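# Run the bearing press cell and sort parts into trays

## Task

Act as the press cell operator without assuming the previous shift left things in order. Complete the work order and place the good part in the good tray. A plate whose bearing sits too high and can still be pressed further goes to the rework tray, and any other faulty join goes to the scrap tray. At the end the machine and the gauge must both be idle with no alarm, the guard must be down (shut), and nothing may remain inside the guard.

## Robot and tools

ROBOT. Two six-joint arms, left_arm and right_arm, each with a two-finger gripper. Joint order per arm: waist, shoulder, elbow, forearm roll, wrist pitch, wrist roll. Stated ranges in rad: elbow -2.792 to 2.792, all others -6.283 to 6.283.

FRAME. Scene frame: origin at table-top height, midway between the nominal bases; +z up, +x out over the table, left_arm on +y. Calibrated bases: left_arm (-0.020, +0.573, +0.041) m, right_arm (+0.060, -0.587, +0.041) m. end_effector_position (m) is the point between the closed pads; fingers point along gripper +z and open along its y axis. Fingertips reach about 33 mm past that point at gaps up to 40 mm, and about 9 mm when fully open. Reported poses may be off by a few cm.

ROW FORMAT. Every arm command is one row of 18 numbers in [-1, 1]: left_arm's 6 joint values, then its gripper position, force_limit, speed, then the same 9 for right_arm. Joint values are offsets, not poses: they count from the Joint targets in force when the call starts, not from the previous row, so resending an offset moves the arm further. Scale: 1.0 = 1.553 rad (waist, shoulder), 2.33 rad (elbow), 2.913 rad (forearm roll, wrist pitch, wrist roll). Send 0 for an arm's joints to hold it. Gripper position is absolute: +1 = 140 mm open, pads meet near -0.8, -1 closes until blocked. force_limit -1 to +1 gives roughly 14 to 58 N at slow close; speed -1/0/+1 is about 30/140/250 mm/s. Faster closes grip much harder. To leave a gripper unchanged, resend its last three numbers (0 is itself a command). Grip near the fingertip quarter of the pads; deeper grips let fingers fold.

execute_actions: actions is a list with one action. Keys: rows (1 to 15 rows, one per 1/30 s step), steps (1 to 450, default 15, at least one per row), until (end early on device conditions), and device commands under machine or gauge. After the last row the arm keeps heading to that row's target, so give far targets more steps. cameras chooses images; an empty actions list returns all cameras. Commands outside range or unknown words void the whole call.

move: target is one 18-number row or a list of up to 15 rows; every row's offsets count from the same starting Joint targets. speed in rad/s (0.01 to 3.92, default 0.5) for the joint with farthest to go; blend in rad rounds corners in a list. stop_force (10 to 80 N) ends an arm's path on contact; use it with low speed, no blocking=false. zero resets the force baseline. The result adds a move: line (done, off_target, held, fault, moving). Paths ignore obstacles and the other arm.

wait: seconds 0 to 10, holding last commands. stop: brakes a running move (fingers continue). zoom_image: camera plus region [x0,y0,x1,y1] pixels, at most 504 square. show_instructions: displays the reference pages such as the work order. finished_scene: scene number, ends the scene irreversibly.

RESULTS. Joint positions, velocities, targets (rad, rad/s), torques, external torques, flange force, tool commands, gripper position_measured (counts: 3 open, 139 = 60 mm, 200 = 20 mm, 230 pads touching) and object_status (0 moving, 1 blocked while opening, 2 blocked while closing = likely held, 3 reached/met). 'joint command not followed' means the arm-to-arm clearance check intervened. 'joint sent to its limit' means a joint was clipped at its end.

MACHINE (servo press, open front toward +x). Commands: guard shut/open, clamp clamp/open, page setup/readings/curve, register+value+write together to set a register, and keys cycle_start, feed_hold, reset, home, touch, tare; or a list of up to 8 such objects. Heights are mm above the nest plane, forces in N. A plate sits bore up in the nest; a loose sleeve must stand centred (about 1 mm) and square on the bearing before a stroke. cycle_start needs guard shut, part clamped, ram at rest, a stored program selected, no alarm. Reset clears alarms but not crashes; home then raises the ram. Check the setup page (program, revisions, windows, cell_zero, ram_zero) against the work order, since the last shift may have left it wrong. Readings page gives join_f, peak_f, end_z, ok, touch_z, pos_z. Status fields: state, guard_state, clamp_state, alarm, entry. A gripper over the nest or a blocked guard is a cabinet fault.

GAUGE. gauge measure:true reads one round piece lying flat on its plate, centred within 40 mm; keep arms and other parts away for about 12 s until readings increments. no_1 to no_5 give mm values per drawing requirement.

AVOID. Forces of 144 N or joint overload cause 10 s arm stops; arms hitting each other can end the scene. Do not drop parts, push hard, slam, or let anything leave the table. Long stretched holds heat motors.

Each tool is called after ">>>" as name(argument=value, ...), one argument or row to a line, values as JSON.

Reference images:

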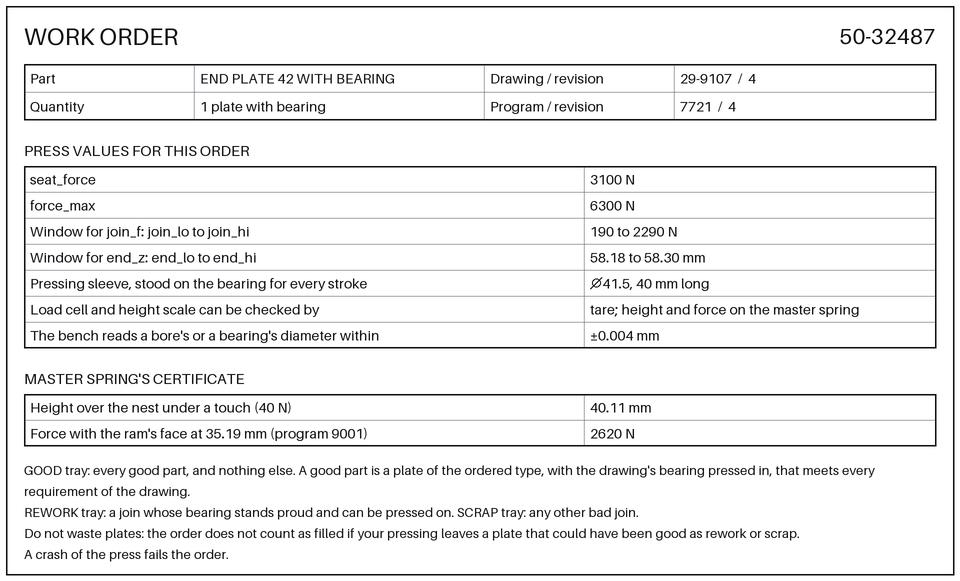

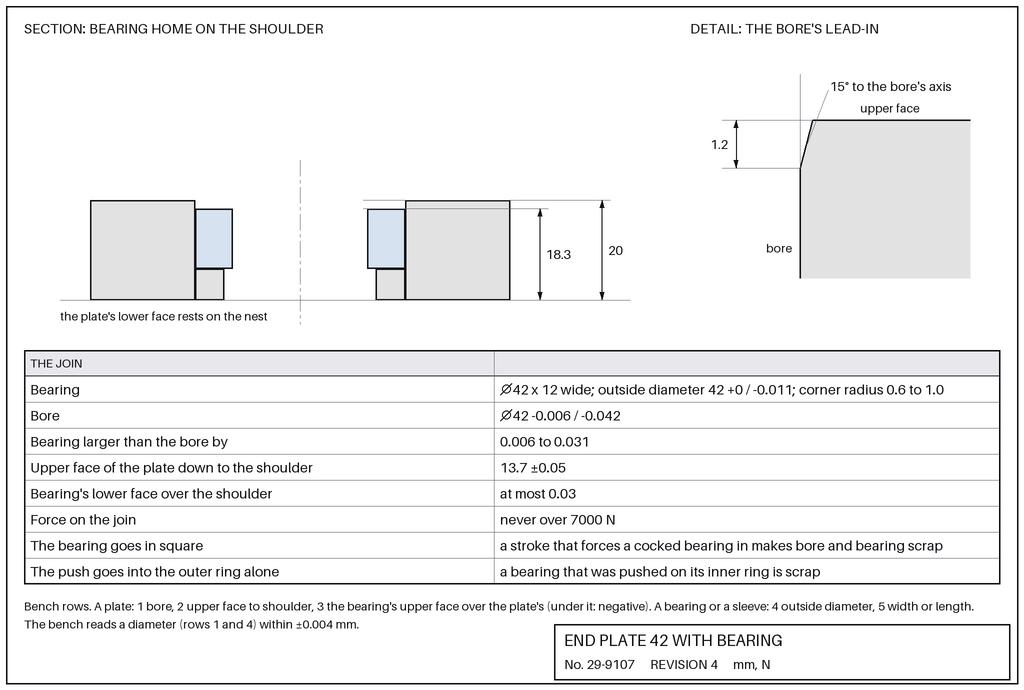

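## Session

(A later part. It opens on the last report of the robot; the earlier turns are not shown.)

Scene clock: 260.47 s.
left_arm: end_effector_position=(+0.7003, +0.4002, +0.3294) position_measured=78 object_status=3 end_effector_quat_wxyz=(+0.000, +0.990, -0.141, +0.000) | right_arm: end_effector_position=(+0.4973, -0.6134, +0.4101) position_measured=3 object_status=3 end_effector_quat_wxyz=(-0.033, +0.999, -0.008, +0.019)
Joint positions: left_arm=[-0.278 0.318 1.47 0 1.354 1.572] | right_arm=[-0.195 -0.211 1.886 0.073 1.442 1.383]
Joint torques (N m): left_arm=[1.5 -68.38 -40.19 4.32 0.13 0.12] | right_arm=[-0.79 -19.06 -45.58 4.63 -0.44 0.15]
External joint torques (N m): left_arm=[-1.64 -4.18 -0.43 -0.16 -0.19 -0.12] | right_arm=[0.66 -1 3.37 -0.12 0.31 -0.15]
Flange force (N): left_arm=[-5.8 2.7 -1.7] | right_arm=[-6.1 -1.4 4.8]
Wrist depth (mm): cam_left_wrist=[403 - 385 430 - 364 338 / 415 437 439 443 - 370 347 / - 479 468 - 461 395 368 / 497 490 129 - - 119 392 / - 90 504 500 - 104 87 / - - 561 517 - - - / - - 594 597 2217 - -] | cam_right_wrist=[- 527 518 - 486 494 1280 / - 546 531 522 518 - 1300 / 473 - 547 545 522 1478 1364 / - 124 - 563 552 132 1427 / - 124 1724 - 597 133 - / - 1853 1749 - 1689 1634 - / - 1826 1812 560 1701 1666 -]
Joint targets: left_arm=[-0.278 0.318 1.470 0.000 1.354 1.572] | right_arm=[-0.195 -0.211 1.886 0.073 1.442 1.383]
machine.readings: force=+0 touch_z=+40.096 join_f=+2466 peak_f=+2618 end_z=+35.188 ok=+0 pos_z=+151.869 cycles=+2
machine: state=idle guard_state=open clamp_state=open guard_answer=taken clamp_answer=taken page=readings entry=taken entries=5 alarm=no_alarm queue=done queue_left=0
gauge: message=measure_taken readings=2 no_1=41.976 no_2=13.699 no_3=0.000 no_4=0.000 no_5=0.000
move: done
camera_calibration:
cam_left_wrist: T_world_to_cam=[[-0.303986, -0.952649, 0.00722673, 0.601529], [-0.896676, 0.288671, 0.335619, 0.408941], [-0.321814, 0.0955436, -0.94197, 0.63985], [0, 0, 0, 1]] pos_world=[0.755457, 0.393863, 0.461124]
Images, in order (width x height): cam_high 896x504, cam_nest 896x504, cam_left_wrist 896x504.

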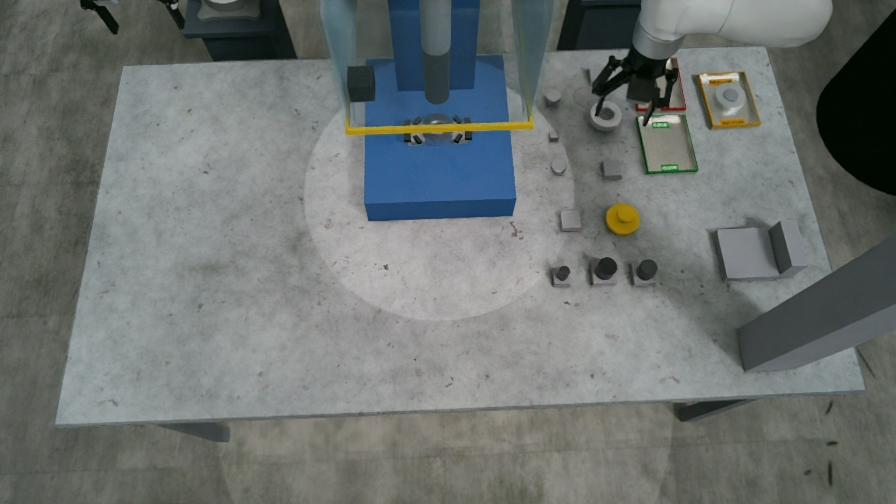

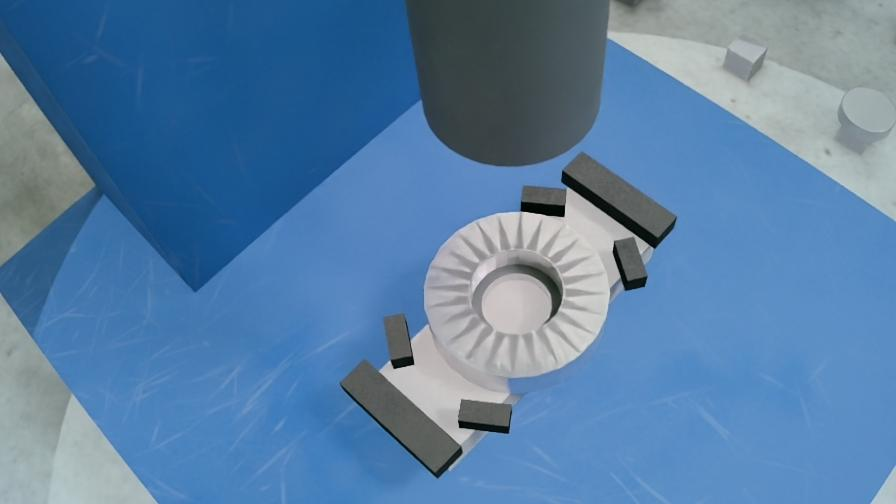

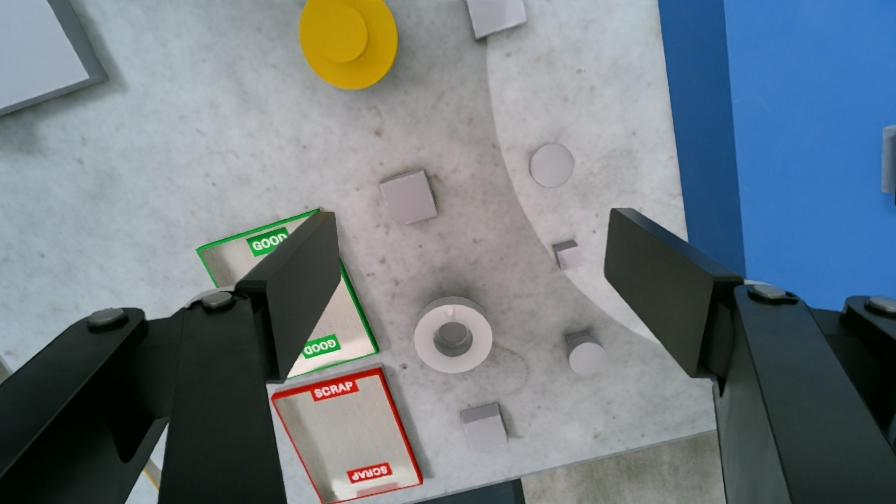

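>>> execute_actions(
  actions=[
    {"machine":{"clamp":"clamp"},"steps":1},
  ],
)

>>> move(
  target=[
    [0.1924,-0.0315,0.194,-0.3857,-0.0226,0.7311,0.6,0,-0.6,0,0,0,0,0,0,1,1,1],
    [0.2252,0.1847,0.1817,-0.4082,-0.0538,0.8383,0.6,0,-0.6,0,0,0,0,0,0,1,1,1],
  ],
  speed=[1.0,0.4],
  blend=[0.05,0],
  cameras=["cam_left_wrist","cam_nest"],
)

Scene clock: 267.57 s.
left_arm: end_effector_position=(+0.7003, +0.4002, +0.3295) position_measured=78 object_status=3 end_effector_quat_wxyz=(+0.000, +0.990, -0.141, +0.000) | right_arm: end_effector_position=(+0.4973, -0.6134, +0.4101) position_measured=3 object_status=3 end_effector_quat_wxyz=(-0.033, +0.999, -0.008, +0.019)
Joint positions: left_arm=[-0.278 0.318 1.47 0 1.354 1.572] | right_arm=[-0.195 -0.211 1.886 0.073 1.442 1.383]
Joint torques (N m): left_arm=[1.27 -68.52 -40.2 4.37 0.17 0.04] | right_arm=[-0.97 -18.92 -45.8 4.63 -0.48 0.11]
External joint torques (N m): left_arm=[-1.47 -3.57 -0.28 -0.23 -0.23 -0.04] | right_arm=[0.83 -1.1 3.57 -0.12 0.35 -0.11]
Flange force (N): left_arm=[-5.2 2.3 -1.2] | right_arm=[-6.5 -1.9 5.0]
Wrist depth (mm): cam_left_wrist=[407 424 391 420 425 - 336 / 444 457 448 - - - 351 / - - - 468 452 431 371 / 494 - 130 - - 119 391 / - 89 514 497 524 104 87 / - - 562 571 - - - / - - 596 593 1969 - -] | cam_right_wrist=[500 - 522 - - 502 1254 / 451 521 - - - 501 1349 / 483 - 560 531 - 1435 1364 / - 135 572 - - 133 1403 / - 124 1634 - - 133 - / - 1774 1749 597 1623 1644 - / - 1867 1826 560 1774 1712 -]
Joint targets: left_arm=[-0.278 0.318 1.470 0.000 1.354 1.572] | right_arm=[-0.195 -0.211 1.886 0.073 1.442 1.383]
Tool commands: left_gripper/position=+0.4 left_gripper/force_limit=+0.0 left_gripper/speed=-0.6 right_gripper/position=+1.0 right_gripper/force_limit=+1.0 right_gripper/speed=+1.0
machine.readings: force=+0 touch_z=+40.096 join_f=+2466 peak_f=+2618 end_z=+35.188 ok=+0 pos_z=+151.869 cycles=+2
machine: state=idle guard_state=open clamp_state=between guard_answer=taken clamp_answer=taken page=readings entry=taken entries=5 alarm=no_alarm queue=running queue_left=0
gauge: message=measure_taken readings=2 no_1=41.976 no_2=13.699 no_3=0.000 no_4=0.000 no_5=0.000

Scene clock: 270.97 s.
left_arm: end_effector_position=(+0.6644, +0.3660, +0.0900) position_measured=53 object_status=3 end_effector_quat_wxyz=(+0.354, +0.612, -0.612, +0.353) | right_arm: end_effector_position=(+0.4973, -0.6134, +0.4101) position_measured=3 object_status=3 end_effector_quat_wxyz=(-0.033, +0.999, -0.008, +0.019)
Joint positions: left_arm=[0.072 0.605 1.893 -1.189 1.198 4.013] | right_arm=[-0.195 -0.211 1.886 0.073 1.442 1.383]
Joint torques (N m): left_arm=[1.07 -75.86 -20.91 -0.18 2.14 0.09] | right_arm=[-1.09 -18.87 -45.73 4.62 -0.47 0.12]
External joint torques (N m): left_arm=[-1.34 -3.68 -0.84 -0.3 -0.34 -0.09] | right_arm=[0.96 -1.12 3.57 -0.12 0.34 -0.12]
Flange force (N): left_arm=[5.7 2.0 0.0] | right_arm=[-6.5 -2.2 5.1]
Wrist depth (mm): cam_left_wrist=[- 484 267 268 - - 271 / 369 - - 308 307 309 - / 316 327 312 - - - - / 283 - 255 230 273 134 - / - 90 235 231 - 108 - / - 99 206 216 206 205 - / - - 187 184 189 193 -] | cam_right_wrist=[470 519 504 - 486 - 1273 / 468 - 532 - 506 - 1328 / 490 - - - - 1248 1364 / - 124 593 569 - 133 1444 / - 124 1612 - 600 133 - / - 1736 1853 - 1678 1612 - / - 1853 1839 557 1701 1655 -]
Joint targets: left_arm=[0.072 0.605 1.893 -1.189 1.198 4.013] | right_arm=[-0.195 -0.211 1.886 0.073 1.442 1.383]
machine.readings: force=+0 touch_z=+40.096 join_f=+2466 peak_f=+2618 end_z=+35.188 ok=+0 pos_z=+151.869 cycles=+2
machine: state=idle guard_state=open clamp_state=clamped guard_answer=taken clamp_answer=taken page=readings entry=taken entries=5 alarm=no_alarm queue=done queue_left=0
gauge: message=measure_taken readings=2 no_1=41.976 no_2=13.699 no_3=0.000 no_4=0.000 no_5=0.000
move: done
camera_calibration:
cam_left_wrist: T_world_to_cam=[[-0.999654, 0.0195404, -0.0175831, 0.668278], [0.0262772, 0.760788, -0.648468, -0.230327], [0.000705673, -0.648706, -0.761039, 0.447838], [0, 0, 0, 1]] pos_world=[0.673784, 0.452686, 0.203213]
Images, in order (width x height): cam_nest 896x504, cam_left_wrist 896x504.

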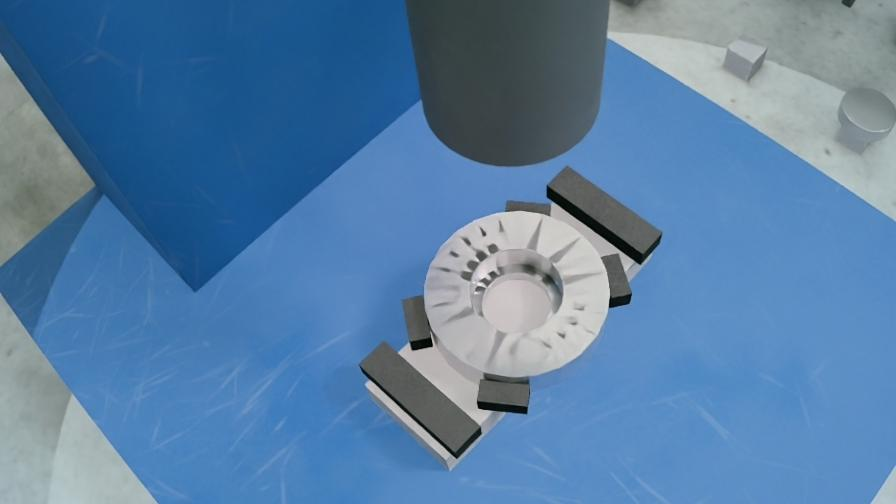

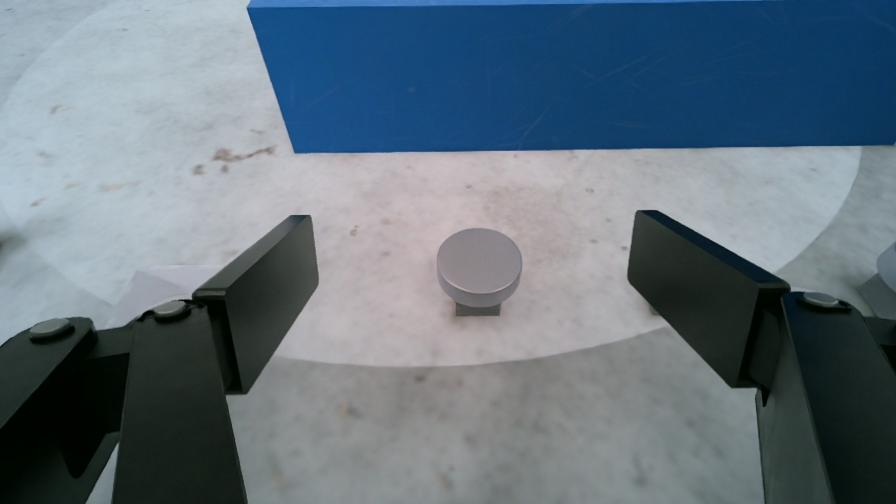

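>>> move(
  target=[
    [-0.0291,0.0304,0.0104,-0.0211,-0.0169,0.022,0,0,-0.6,0,0,0,0,0,0,1,1,1],
  ],
  speed=[0.06],
  cameras=["cam_left_wrist"],
)

Scene clock: 275.67 s.
left_arm: end_effector_position=(+0.6582, +0.3348, +0.0498) position_measured=129 object_status=3 end_effector_quat_wxyz=(+0.354, +0.612, -0.613, +0.353) | right_arm: end_effector_position=(+0.4973, -0.6134, +0.4101) position_measured=3 object_status=3 end_effector_quat_wxyz=(-0.033, +0.999, -0.008, +0.019)
Joint positions: left_arm=[0.026 0.652 1.917 -1.25 1.149 4.077] | right_arm=[-0.195 -0.211 1.886 0.073 1.442 1.383]
Joint torques (N m): left_arm=[1 -76.92 -18.56 -0.26 2.18 0.07] | right_arm=[-1.02 -18.95 -45.89 4.67 -0.42 0.12]
External joint torques (N m): left_arm=[-1.22 -4.11 -0.47 -0.32 -0.26 -0.07] | right_arm=[0.87 -1.05 3.66 -0.17 0.29 -0.13]
Flange force (N): left_arm=[6.3 3.0 -0.6] | right_arm=[-6.5 -2.0 5.3]
Wrist depth (mm): cam_left_wrist=[384 351 - - 238 238 - / - - - - 273 - - / - 250 250 249 - 247 248 / 218 216 120 174 149 184 214 / - 90 105 180 179 93 81 / - - - 168 168 - - / - - - 152 152 - -] | cam_right_wrist=[- - - 497 481 477 1248 / - 549 531 547 - 500 1300 / - 564 555 - 542 528 1387 / 509 135 593 557 554 133 1444 / - 124 1761 594 584 133 - / - 1786 1749 - 1736 1592 - / - 1774 1812 563 1749 1623 -]
Joint targets: left_arm=[0.026 0.652 1.917 -1.250 1.149 4.077] | right_arm=[-0.195 -0.211 1.886 0.073 1.442 1.383]
machine.readings: force=+0 touch_z=+40.096 join_f=+2466 peak_f=+2618 end_z=+35.188 ok=+0 pos_z=+151.869 cycles=+2
machine: state=idle guard_state=open clamp_state=clamped guard_answer=taken clamp_answer=taken page=readings entry=taken entries=5 alarm=no_alarm queue=done queue_left=0
gauge: message=measure_taken readings=2 no_1=41.976 no_2=13.699 no_3=0.000 no_4=0.000 no_5=0.000
move: done
camera_calibration:
cam_left_wrist: T_world_to_cam=[[-0.999633, 0.0198981, -0.0183987, 0.661949], [0.0270782, 0.76101, -0.648174, -0.233171], [0.0011042, -0.648434, -0.76127, 0.396665], [0, 0, 0, 1]] pos_world=[0.667582, 0.421486, 0.163013]
Images, in order (width x height): cam_left_wrist 896x504.

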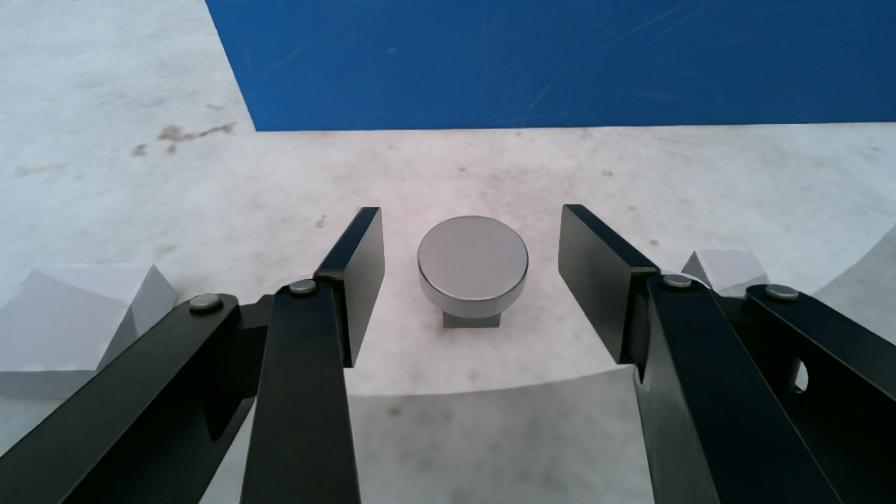

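>>> move(
  target=[
    [0,0,0,0,0,0,-1,-0.5,-1,0,0,0,0,0,0,1,1,1],
    [0.0291,-0.0304,-0.0104,0.0211,0.0169,-0.022,-1,-0.5,-1,0,0,0,0,0,0,1,1,1],
  ],
  speed=[0.1,0.06],
  cameras=["cam_left_wrist"],
)

Scene clock: 279.00 s.
left_arm: end_effector_position=(+0.6643, +0.3660, +0.0900) position_measured=168 object_status=2 end_effector_quat_wxyz=(+0.354, +0.612, -0.612, +0.353) | right_arm: end_effector_position=(+0.4973, -0.6134, +0.4101) position_measured=3 object_status=3 end_effector_quat_wxyz=(-0.033, +0.999, -0.008, +0.019)
Joint positions: left_arm=[0.072 0.605 1.893 -1.189 1.198 4.013] | right_arm=[-0.195 -0.211 1.886 0.073 1.442 1.383]
Joint torques (N m): left_arm=[1.49 -76.06 -21.1 -0.29 2.25 0.04] | right_arm=[-0.96 -19.13 -45.64 4.64 -0.43 0.16]
External joint torques (N m): left_arm=[-1.71 -3.64 -0.49 -0.2 -0.42 -0.04] | right_arm=[0.78 -0.6 3.48 -0.13 0.3 -0.16]
Flange force (N): left_arm=[5.8 2.7 0.5] | right_arm=[-5.5 -1.6 5.1]
Wrist depth (mm): cam_left_wrist=[462 - - - 269 270 - / 372 - 304 - - 307 308 / 314 - 316 318 310 - - / - - - 165 146 258 257 / - - 84 160 - 94 234 / - - - 210 - - 71 / - - - 189 - - -] | cam_right_wrist=[- 536 507 - 473 495 1293 / - 548 534 - 497 509 1307 / - 562 - - 505 1364 1387 / - 135 572 - 571 143 1487 / - 124 1724 - 1774 133 - / - 1774 1749 - 1644 1612 - / - 1826 1839 562 1736 1774 -]
Joint targets: left_arm=[0.072 0.605 1.893 -1.189 1.198 4.013] | right_arm=[-0.195 -0.211 1.886 0.073 1.442 1.383]
machine.readings: force=+0 touch_z=+40.096 join_f=+2466 peak_f=+2618 end_z=+35.188 ok=+0 pos_z=+151.869 cycles=+2
machine: state=idle guard_state=open clamp_state=clamped guard_answer=taken clamp_answer=taken page=readings entry=taken entries=5 alarm=no_alarm queue=done queue_left=0
gauge: message=measure_taken readings=2 no_1=41.976 no_2=13.699 no_3=0.000 no_4=0.000 no_5=0.000
move: done
camera_calibration:
cam_left_wrist: T_world_to_cam=[[-0.999657, 0.0194642, -0.0175183, 0.668302], [0.0261773, 0.760791, -0.648469, -0.23026], [0.000705847, -0.648706, -0.761039, 0.447838], [0, 0, 0, 1]] pos_world=[0.673784, 0.452687, 0.203213]
Images, in order (width x height): cam_left_wrist 896x504.

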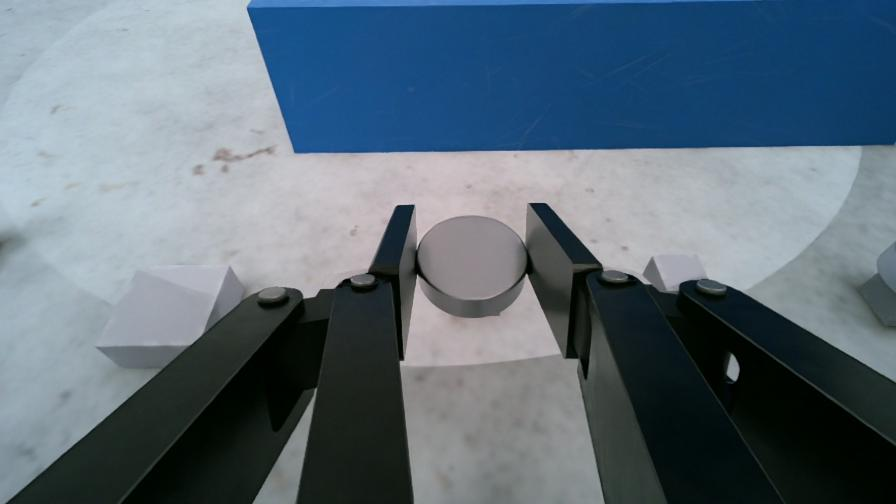

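>>> move(
  target=[
    [0.038,-0.4224,0.1236,0.4082,-0.4236,-0.8383,-1,-0.5,-1,0,0,0,0,0,0,1,1,1],
    [0.0453,-0.0039,0.0253,0.4082,-0.568,-0.8383,-1,-0.5,-1,0,0,0,0,0,0,1,1,1],
  ],
  speed=[0.9,0.5],
  blend=[0.05,0],
)

>>> move(
  target=[0,0.0216,0.0013,0,-0.0128,0,-1,-0.5,-1,0,0,0,0,0,0,1,1,1],
  speed=0.02,
  stop_force=10,
  cameras=["cam_left_wrist"],
)

Scene clock: 285.43 s.
left_arm: end_effector_position=(+0.9156, +0.7377, +0.0750) position_measured=168 object_status=2 end_effector_quat_wxyz=(-0.035, +0.864, +0.059, +0.499) | right_arm: end_effector_position=(+0.4973, -0.6134, +0.4101) position_measured=3 object_status=3 end_effector_quat_wxyz=(-0.033, +0.999, -0.008, +0.019)
Joint positions: left_arm=[0.142 0.599 1.952 0 -0.457 1.572] | right_arm=[-0.195 -0.211 1.886 0.073 1.442 1.383]
Joint torques (N m): left_arm=[1.4 -79.59 -25.31 2.68 -2.43 0.04] | right_arm=[-0.72 -19.25 -45.8 4.59 -0.44 0.14]
External joint torques (N m): left_arm=[-1.67 -3.58 -0.3 -0.3 0.03 -0.05] | right_arm=[0.57 -0.74 3.55 -0.08 0.31 -0.14]
Flange force (N): left_arm=[3.2 3.5 -5.1] | right_arm=[-6.0 -1.2 5.1]
Wrist depth (mm): cam_left_wrist=[2675 2896 409 285 381 414 3786 / 2197 353 343 317 315 336 332 / 1908 - - 286 - 284 - / 146 147 221 165 147 248 247 / 122 - 84 179 148 94 221 / - - - 167 167 - 71 / - - - 155 - - -] | cam_right_wrist=[483 539 494 502 480 474 1287 / - 545 515 515 513 513 1300 / 487 571 566 540 541 1357 1419 / - 124 571 560 - 133 1427 / - 124 1736 595 1839 133 - / - 1678 1786 - 1701 1602 - / - 1853 1839 558 1724 1655 -]
Joint targets: left_arm=[0.142 0.599 1.952 0.000 -0.457 1.572] | right_arm=[-0.195 -0.211 1.886 0.073 1.442 1.383]
machine.readings: force=+0 touch_z=+40.096 join_f=+2466 peak_f=+2618 end_z=+35.188 ok=+0 pos_z=+151.869 cycles=+2
machine: state=idle guard_state=open clamp_state=clamped guard_answer=taken clamp_answer=taken page=readings entry=taken entries=5 alarm=no_alarm queue=done queue_left=0
gauge: message=measure_taken readings=2 no_1=41.976 no_2=13.699 no_3=0.000 no_4=0.000 no_5=0.000
move: done

Scene clock: 288.03 s.
left_arm: end_effector_position=(+0.9155, +0.7376, +0.0533) position_measured=168 object_status=2 end_effector_quat_wxyz=(-0.035, +0.864, +0.059, +0.499) | right_arm: end_effector_position=(+0.4973, -0.6134, +0.4101) position_measured=3 object_status=3 end_effector_quat_wxyz=(-0.033, +0.999, -0.008, +0.019)
Joint positions: left_arm=[0.142 0.631 1.955 0 -0.493 1.572] | right_arm=[-0.195 -0.211 1.886 0.073 1.442 1.383]
Joint torques (N m): left_arm=[1.14 -65.97 -17.28 2.5 1.84 0.04] | right_arm=[-0.66 -19.07 -45.9 4.66 -0.4 0.14]
External joint torques (N m): left_arm=[-1.41 -18.71 -7.13 -0.24 -4.25 -0.04] | right_arm=[0.5 -0.85 3.72 -0.15 0.27 -0.14]
Flange force (N): left_arm=[15.1 3.1 -17.1] | right_arm=[-6.4 -1.1 5.4]
Wrist depth (mm): cam_left_wrist=[2618 2618 335 285 267 - - / 2279 - 302 305 294 - - / 131 137 215 211 266 240 240 / - 140 186 165 161 223 220 / 111 - 84 159 124 93 191 / - - - 145 - - 71 / - - - 134 131 - -] | cam_right_wrist=[468 525 508 492 469 503 1260 / - 541 - 525 - - 1321 / 472 555 553 545 533 536 1379 / 507 136 - 555 - 133 1452 / 96 124 618 598 580 133 - / - 1749 1774 - 1634 1612 - / - 1955 1736 567 1701 1701 -]
Joint targets: left_arm=[0.142 0.631 1.955 0.000 -0.493 1.572] | right_arm=[-0.195 -0.211 1.886 0.073 1.442 1.383]
machine.readings: force=+0 touch_z=+40.096 join_f=+2466 peak_f=+2618 end_z=+35.188 ok=+0 pos_z=+151.869 cycles=+2
machine: state=idle guard_state=open clamp_state=clamped guard_answer=taken clamp_answer=taken page=readings entry=taken entries=5 alarm=no_alarm queue=done queue_left=0
gauge: message=measure_taken readings=2 no_1=41.976 no_2=13.699 no_3=0.000 no_4=0.000 no_5=0.000
move: contact (left_arm)
camera_calibration:
cam_left_wrist: T_world_to_cam=[[0.117737, -0.992861, -0.0190833, 0.635282], [-0.756778, -0.0772656, -0.64909, 0.791613], [0.642981, 0.0908637, -0.760473, -0.472779], [0, 0, 0, 1]] pos_world=[0.828267, 0.73487, 0.166415]
Images, in order (width x height): cam_left_wrist 896x504.

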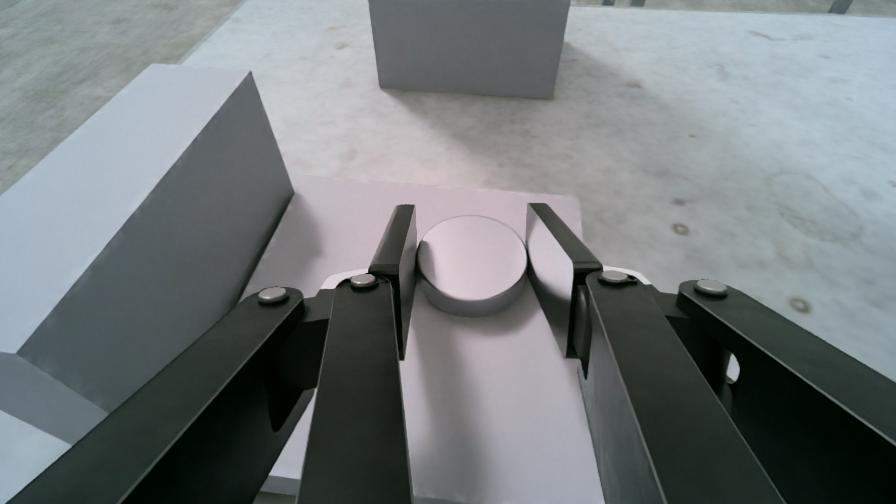

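>>> move(
  target=[
    [0,0,0,0,0,0,0,-0.5,-1,0,0,0,0,0,0,1,1,1],
    [-0.0013,-0.0605,0.0429,0,-0.0017,0,0,-0.5,-1,0,0,0,0,0,0,1,1,1],
    [-0.0068,-0.4391,0.0969,0,0.1571,0,0,-0.5,-1,0,0,0,0,0,0,1,1,1],
  ],
  speed=[0.1,0.1,0.8],
  blend=[0,0.02,0],
  cameras=["cam_left_wrist"],
)

>>> execute_actions(
  actions=[
    {"gauge":{"measure":true},"steps":450,"until":{"gauge":{"readings":[">",2]}}},
  ],
)

Scene clock: 292.57 s.
left_arm: end_effector_position=(+0.7004, +0.7000, +0.3499) position_measured=129 object_status=3 end_effector_quat_wxyz=(-0.032, +0.864, +0.055, +0.499) | right_arm: end_effector_position=(+0.4973, -0.6134, +0.4101) position_measured=3 object_status=3 end_effector_quat_wxyz=(-0.033, +0.999, -0.008, +0.019)
Joint positions: left_arm=[0.131 -0.051 2.181 0 -0.035 1.572] | right_arm=[-0.195 -0.211 1.886 0.073 1.442 1.383]
Joint torques (N m): left_arm=[1.27 -29.21 -37.23 3.87 -2.26 0.08] | right_arm=[-0.85 -19.24 -45.9 4.65 -0.45 0.11]
External joint torques (N m): left_arm=[-1.39 -3.1 -0.38 -0.25 -0.14 -0.08] | right_arm=[0.74 -0.9 3.7 -0.14 0.33 -0.11]
Flange force (N): left_arm=[0.0 0.0 0.0] | right_arm=[-6.4 -1.7 5.3]
Wrist depth (mm): cam_left_wrist=[3282 3516 3567 495 3466 3466 3418 / 2797 2765 2437 - 2705 2735 2344 / 2217 2279 2258 720 720 - - / 1953 1969 120 585 131 590 622 / 1758 90 106 514 - 93 81 / - - - - - - - / - - - - 433 - -] | cam_right_wrist=[480 - - 493 - 472 1280 / 479 - - 527 - 512 1314 / 499 529 - 542 513 510 1403 / - 124 - 566 - 133 1452 / - 125 637 625 1736 133 - / - 1724 1749 - 1712 1582 - / - 1867 1799 563 1678 1736 -]
Joint targets: left_arm=[0.131 -0.051 2.181 0.000 -0.035 1.572] | right_arm=[-0.195 -0.211 1.886 0.073 1.442 1.383]
machine.readings: force=+0 touch_z=+40.096 join_f=+2466 peak_f=+2618 end_z=+35.188 ok=+0 pos_z=+151.869 cycles=+2
machine: state=idle guard_state=open clamp_state=clamped guard_answer=taken clamp_answer=taken page=readings entry=taken entries=5 alarm=no_alarm queue=done queue_left=0
gauge: message=measure_taken readings=2 no_1=41.976 no_2=13.699 no_3=0.000 no_4=0.000 no_5=0.000
move: done
camera_calibration:
cam_left_wrist: T_world_to_cam=[[0.107217, -0.994052, -0.0190884, 0.637182], [-0.758469, -0.0693642, -0.648007, 0.813683], [0.642829, 0.0839555, -0.761395, -0.10024], [0, 0, 0, 1]] pos_world=[0.613274, 0.698248, 0.463112]
Images, in order (width x height): cam_left_wrist 896x504.

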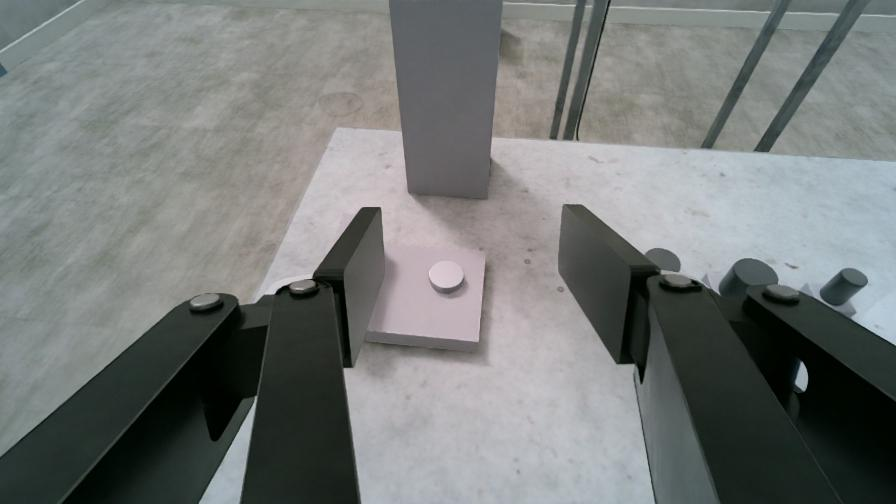

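Scene clock: 304.77 s.
left_arm: end_effector_position=(+0.7004, +0.7001, +0.3501) position_measured=129 object_status=3 end_effector_quat_wxyz=(-0.032, +0.864, +0.055, +0.499) | right_arm: end_effector_position=(+0.4973, -0.6134, +0.4101) position_measured=3 object_status=3 end_effector_quat_wxyz=(-0.033, +0.999, -0.008, +0.019)
Joint positions: left_arm=[0.131 -0.051 2.181 0 -0.035 1.572] | right_arm=[-0.195 -0.211 1.886 0.073 1.442 1.383]
Joint torques (N m): left_arm=[1.33 -28.93 -37.34 3.87 -2.25 0.1] | right_arm=[-1.04 -18.97 -45.89 4.62 -0.41 0.11]
External joint torques (N m): left_arm=[-1.47 -3.24 -0.25 -0.26 -0.14 -0.1] | right_arm=[0.8 -0.49 3.81 -0.13 0.28 -0.11]
Flange force (N): left_arm=[0.0 0.0 0.0] | right_arm=[-5.8 -1.8 5.7]
Wrist depth (mm): cam_left_wrist=[3039 - 3418 527 3326 3418 2765 / 2705 2765 2829 563 2618 2675 2675 / 2322 2300 2086 - - - 722 / 1985 1985 120 585 140 519 656 / 1746 90 105 520 - 94 81 / - - - - - - - / - - - - - - -] | cam_right_wrist=[- - - 528 - 480 1280 / 518 541 510 - - - 1335 / 489 562 - - 533 531 1403 / - 135 579 580 - 133 1487 / - 124 612 588 581 133 - / - 1736 1761 - 1634 1666 - / - 1799 1853 560 1666 1910 -]
Joint targets: left_arm=[0.131 -0.051 2.181 0.000 -0.035 1.572] | right_arm=[-0.195 -0.211 1.886 0.073 1.442 1.383]
Tool commands: left_gripper/position=+0.0 left_gripper/force_limit=-0.5 left_gripper/speed=-1.0 right_gripper/position=+1.0 right_gripper/force_limit=+1.0 right_gripper/speed=+1.0
machine.readings: force=+0 touch_z=+40.096 join_f=+2466 peak_f=+2618 end_z=+35.188 ok=+0 pos_z=+151.869 cycles=+2
machine: state=idle guard_state=open clamp_state=clamped guard_answer=taken clamp_answer=taken page=readings entry=taken entries=5 alarm=no_alarm queue=done queue_left=0
gauge: message=measure_taken readings=3 no_1=0.000 no_2=0.000 no_3=0.000 no_4=41.996 no_5=12.003

>>> move(
  target=[
    [0.0058,0.3786,-0.054,0,-0.1589,0,0,-0.5,-1,0,0,0,0,0,0,1,1,1],
    [0.0071,0.4359,-0.0972,0,-0.1554,0,0,-0.5,-1,0,0,0,0,0,0,1,1,1],
  ],
  speed=[0.8,0.1],
  cameras=["cam_left_wrist"],
)

Scene clock: 308.63 s.
left_arm: end_effector_position=(+0.9158, +0.7381, +0.0570) position_measured=129 object_status=3 end_effector_quat_wxyz=(-0.035, +0.864, +0.059, +0.500) | right_arm: end_effector_position=(+0.4973, -0.6134, +0.4101) position_measured=3 object_status=3 end_effector_quat_wxyz=(-0.033, +0.999, -0.008, +0.019)
Joint positions: left_arm=[0.142 0.626 1.954 0 -0.488 1.572] | right_arm=[-0.195 -0.211 1.886 0.073 1.442 1.383]
Joint torques (N m): left_arm=[1.17 -80.08 -23.98 2.55 -2.21 0.06] | right_arm=[-0.9 -19.12 -45.85 4.62 -0.5 0.14]
External joint torques (N m): left_arm=[-1.41 -4.66 -0.67 -0.27 -0.2 -0.06] | right_arm=[0.77 -1 3.55 -0.11 0.36 -0.14]
Flange force (N): left_arm=[4.2 2.9 -6.0] | right_arm=[-6.3 -1.7 5.0]
Wrist depth (mm): cam_left_wrist=[3619 2591 361 286 288 379 389 / 2258 162 - 307 - - - / - - - 212 258 - - / - 171 150 178 149 - - / - 89 118 163 162 93 87 / - - 149 149 149 - - / - - - 137 134 - -] | cam_right_wrist=[493 547 - - - - 1287 / 491 - - - 521 - 1328 / - - - 529 533 531 1335 / - 135 600 - 545 143 1461 / - 125 1736 - 1623 133 - / - 1761 1774 591 1644 1655 - / - 1786 1774 564 1774 1724 -]
Joint targets: left_arm=[0.142 0.626 1.954 0.000 -0.488 1.572] | right_arm=[-0.195 -0.211 1.886 0.073 1.442 1.383]
machine.readings: force=+0 touch_z=+40.096 join_f=+2466 peak_f=+2618 end_z=+35.188 ok=+0 pos_z=+151.869 cycles=+2
machine: state=idle guard_state=open clamp_state=clamped guard_answer=taken clamp_answer=taken page=readings entry=taken entries=5 alarm=no_alarm queue=done queue_left=0
gauge: message=measure_taken readings=3 no_1=0.000 no_2=0.000 no_3=0.000 no_4=41.996 no_5=12.003
move: done
camera_calibration:
cam_left_wrist: T_world_to_cam=[[0.118238, -0.992801, -0.0191101, 0.635382], [-0.756263, -0.0775625, -0.649654, 0.793952], [0.643495, 0.0912662, -0.75999, -0.470953], [0, 0, 0, 1]] pos_world=[0.828366, 0.735371, 0.170017]
Images, in order (width x height): cam_left_wrist 896x504.

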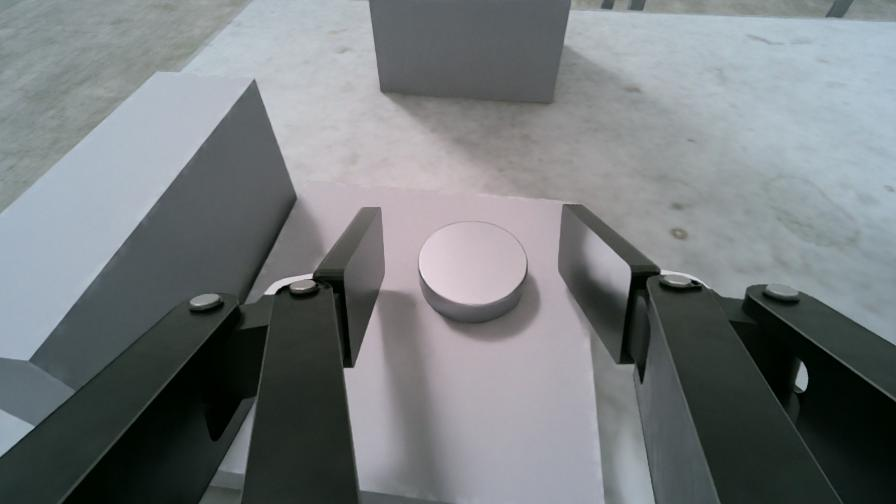

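>>> move(
  target=[
    [0,0,0,0,0,0,-1,-0.5,-1,0,0,0,0,0,0,1,1,1],
    [0,-0.0581,-0.0052,0,0.0359,0,-1,-0.5,-1,0,0,0,0,0,0,1,1,1],
    [-0.0071,-0.4359,0.0974,0,0.1555,0,-1,-0.5,-1,0,0,0,0,0,0,1,1,1],
    [-0.2913,-0.1854,-0.017,-0.4498,0.5178,0.7183,-1,-0.5,-1,0,0,0,0,0,0,1,1,1],
    [-0.3815,-0.1022,-0.0252,-0.5037,0.4759,0.7557,-1,-0.5,-1,0,0,0,0,0,0,1,1,1],
  ],
  speed=[0.1,0.15,0.7,0.8,0.2],
  blend=[0,0.02,0.05,0.02,0],
  cameras=["cam_left_wrist","cam_nest"],
)

Scene clock: 317.60 s.
left_arm: end_effector_position=(+0.5991, +0.0213, +0.1828) position_measured=168 object_status=2 end_effector_quat_wxyz=(+0.354, +0.612, -0.612, +0.353) | right_arm: end_effector_position=(+0.4973, -0.6134, +0.4101) position_measured=3 object_status=3 end_effector_quat_wxyz=(-0.033, +0.999, -0.008, +0.019)
Joint positions: left_arm=[-0.45 0.467 1.895 -1.467 0.898 3.773] | right_arm=[-0.195 -0.211 1.886 0.073 1.442 1.383]
Joint torques (N m): left_arm=[1.24 -70.01 -27.08 -1.03 1.79 0.09] | right_arm=[-0.73 -18.96 -45.81 4.63 -0.46 0.17]
External joint torques (N m): left_arm=[-1.41 -2.86 -0.22 -0.18 -0.39 -0.09] | right_arm=[0.58 -1.04 3.57 -0.13 0.33 -0.17]
Flange force (N): left_arm=[3.6 4.0 -0.7] | right_arm=[-6.5 -1.2 5.0]
Wrist depth (mm): cam_left_wrist=[- 672 671 660 - - 183 / - 574 554 332 343 243 175 / 475 302 301 300 300 262 175 / 396 255 267 169 173 246 184 / 340 - 84 172 124 94 168 / - - - 170 169 - 71 / - - - 155 - - -] | cam_right_wrist=[- - 509 517 491 - 1267 / 478 537 521 523 521 506 1314 / 477 558 - 541 514 534 1364 / - 125 - - - 142 1505 / - 124 - - - 133 - / - 1736 1749 - 1612 1634 - / - 1853 1799 568 1761 1749 -]
Joint targets: left_arm=[-0.450 0.467 1.895 -1.467 0.898 3.773] | right_arm=[-0.195 -0.211 1.886 0.073 1.442 1.383]
machine.readings: force=+0 touch_z=+40.096 join_f=+2466 peak_f=+2618 end_z=+35.188 ok=+0 pos_z=+151.869 cycles=+2
machine: state=idle guard_state=open clamp_state=clamped guard_answer=taken clamp_answer=taken page=readings entry=taken entries=5 alarm=no_alarm queue=done queue_left=0
gauge: message=measure_taken readings=3 no_1=0.000 no_2=0.000 no_3=0.000 no_4=41.996 no_5=12.003
move: done
camera_calibration:
cam_left_wrist: T_world_to_cam=[[-0.999662, 0.0191263, -0.0176077, 0.611426], [0.0259775, 0.761123, -0.648087, 0.0938441], [0.00100614, -0.648325, -0.761363, 0.294771], [0, 0, 0, 1]] pos_world=[0.608485, 0.107986, 0.296012]
Images, in order (width x height): cam_nest 896x504, cam_left_wrist 896x504.

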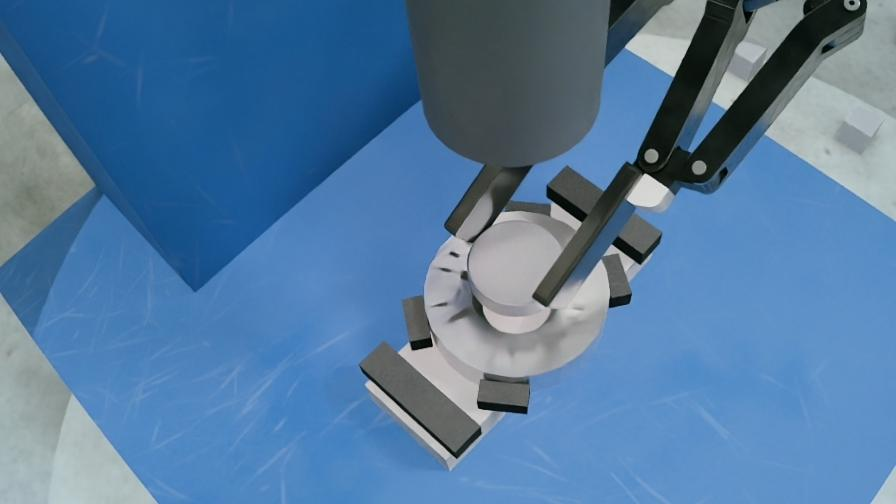

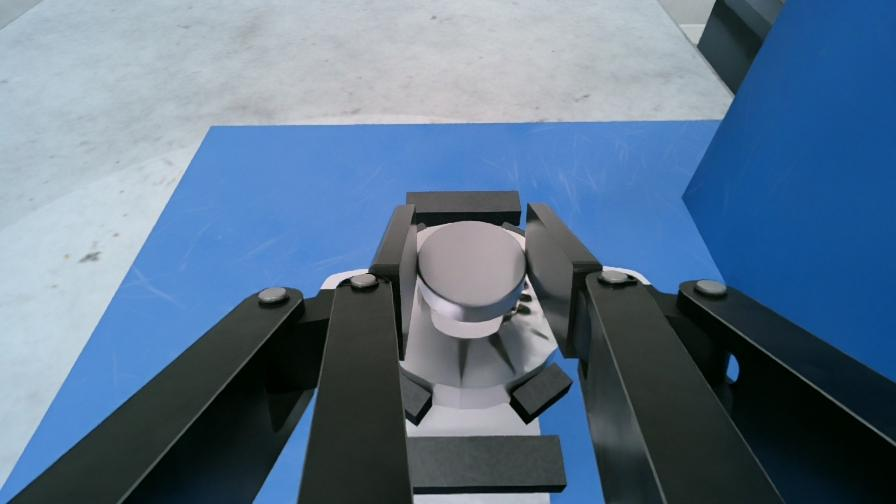

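>>> zoom_image(
  camera="cam_nest",
  region=[400, 190, 640, 400],
)

>>> zoom_image(
  camera="cam_left_wrist",
  region=[370, 180, 580, 440],
)

Scaled by 2.100.

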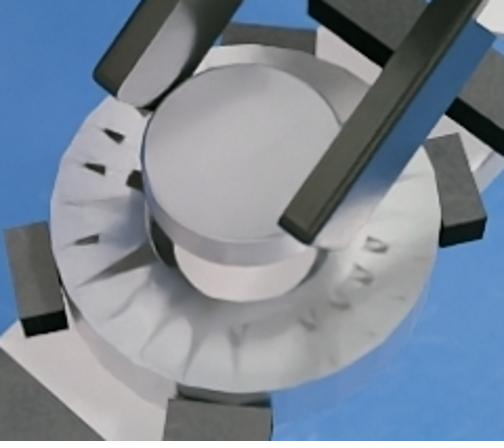

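Scaled by 1.938.

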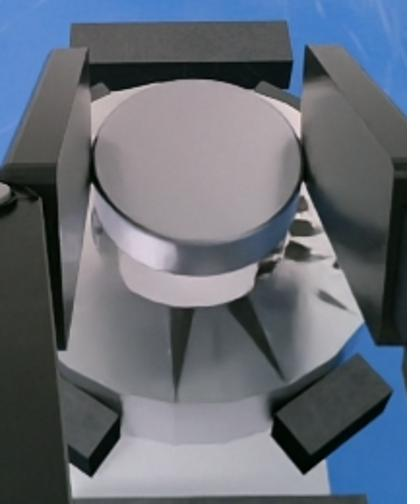

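>>> move(
  target=[-0.0009,0.0074,0.0004,-0.0043,-0.0008,0.0062,-1,-0.5,-1,0,0,0,0,0,0,1,1,1],
  speed=0.04,
  cameras=["cam_left_wrist","cam_nest"],
)

>>> zoom_image(
  camera="cam_nest",
  region=[400, 190, 640, 400],
)

>>> zoom_image(
  camera="cam_left_wrist",
  region=[370, 180, 580, 440],
)

Scene clock: 324.57 s.
left_arm: end_effector_position=(+0.6002, +0.0197, +0.1750) position_measured=168 object_status=2 end_effector_quat_wxyz=(+0.354, +0.612, -0.612, +0.354) | right_arm: end_effector_position=(+0.4973, -0.6134, +0.4101) position_measured=3 object_status=3 end_effector_quat_wxyz=(-0.033, +0.999, -0.008, +0.019)
Joint positions: left_arm=[-0.452 0.479 1.896 -1.48 0.896 3.791] | right_arm=[-0.195 -0.211 1.886 0.073 1.442 1.383]
Joint torques (N m): left_arm=[1.02 -70.48 -26.63 -1.04 1.83 0.09] | right_arm=[-1.22 -19.22 -45.76 4.66 -0.42 0.08]
External joint torques (N m): left_arm=[-1.14 -3.35 -0.29 -0.19 -0.39 -0.09] | right_arm=[1.17 -1.32 3.45 -0.16 0.29 -0.08]
Flange force (N): left_arm=[3.9 4.2 -1.4] | right_arm=[-6.5 -2.8 4.9]
Wrist depth (mm): cam_left_wrist=[656 651 687 - 649 608 185 / 530 534 330 529 328 327 177 / - 288 289 289 291 269 176 / - 249 256 169 146 240 177 / - - 84 163 163 93 162 / - - - 162 162 - 71 / - - - 148 - - -] | cam_right_wrist=[472 - 504 497 - - 1280 / 464 - - 526 - - 1293 / - - - 541 - 531 1349 / - 125 590 569 557 143 1403 / - 124 1689 619 591 143 - / - 1761 1736 - 1644 1644 - / - 1867 1786 564 1712 1724 -]
Joint targets: left_arm=[-0.452 0.479 1.896 -1.480 0.896 3.791] | right_arm=[-0.195 -0.211 1.886 0.073 1.442 1.383]
machine.readings: force=+0 touch_z=+40.096 join_f=+2466 peak_f=+2618 end_z=+35.188 ok=+0 pos_z=+151.869 cycles=+2
machine: state=idle guard_state=open clamp_state=clamped guard_answer=taken clamp_answer=taken page=readings entry=taken entries=5 alarm=no_alarm queue=done queue_left=0
gauge: message=measure_taken readings=3 no_1=0.000 no_2=0.000 no_3=0.000 no_4=41.996 no_5=12.003
move: done
camera_calibration:
cam_left_wrist: T_world_to_cam=[[-0.999636, 0.018951, -0.0192007, 0.612777], [0.0268793, 0.760438, -0.648854, 0.08965], [0.00230455, -0.649134, -0.76067, 0.286956], [0, 0, 0, 1]] pos_world=[0.609483, 0.106487, 0.288215]
Images, in order (width x height): cam_nest 896x504, cam_left_wrist 896x504.

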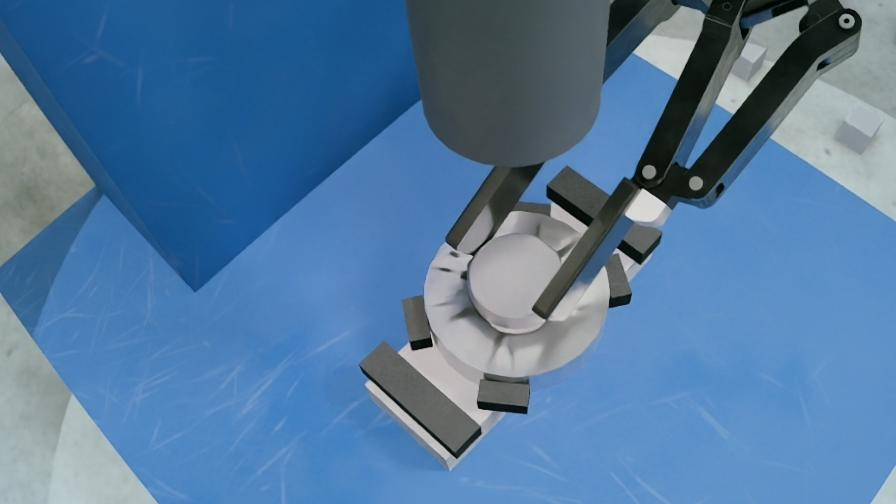

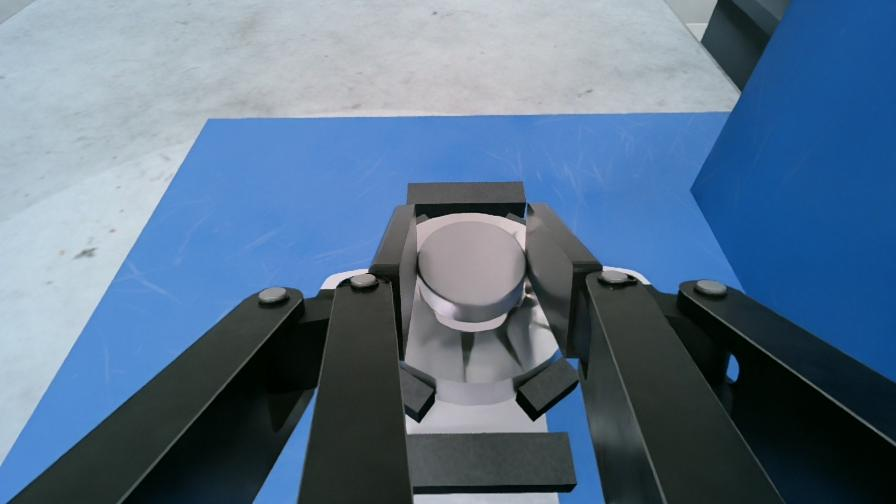

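Scaled by 2.100.

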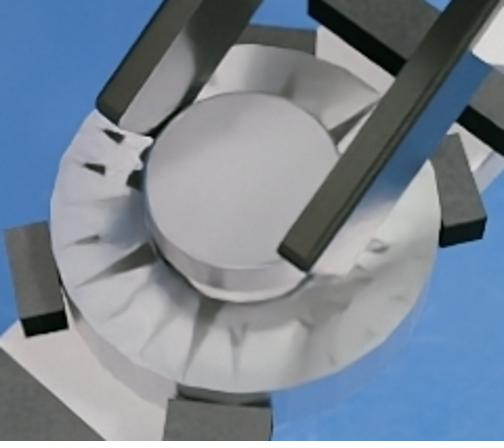

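Scaled by 1.938.

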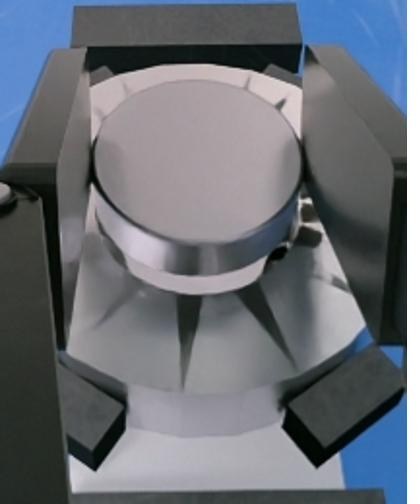

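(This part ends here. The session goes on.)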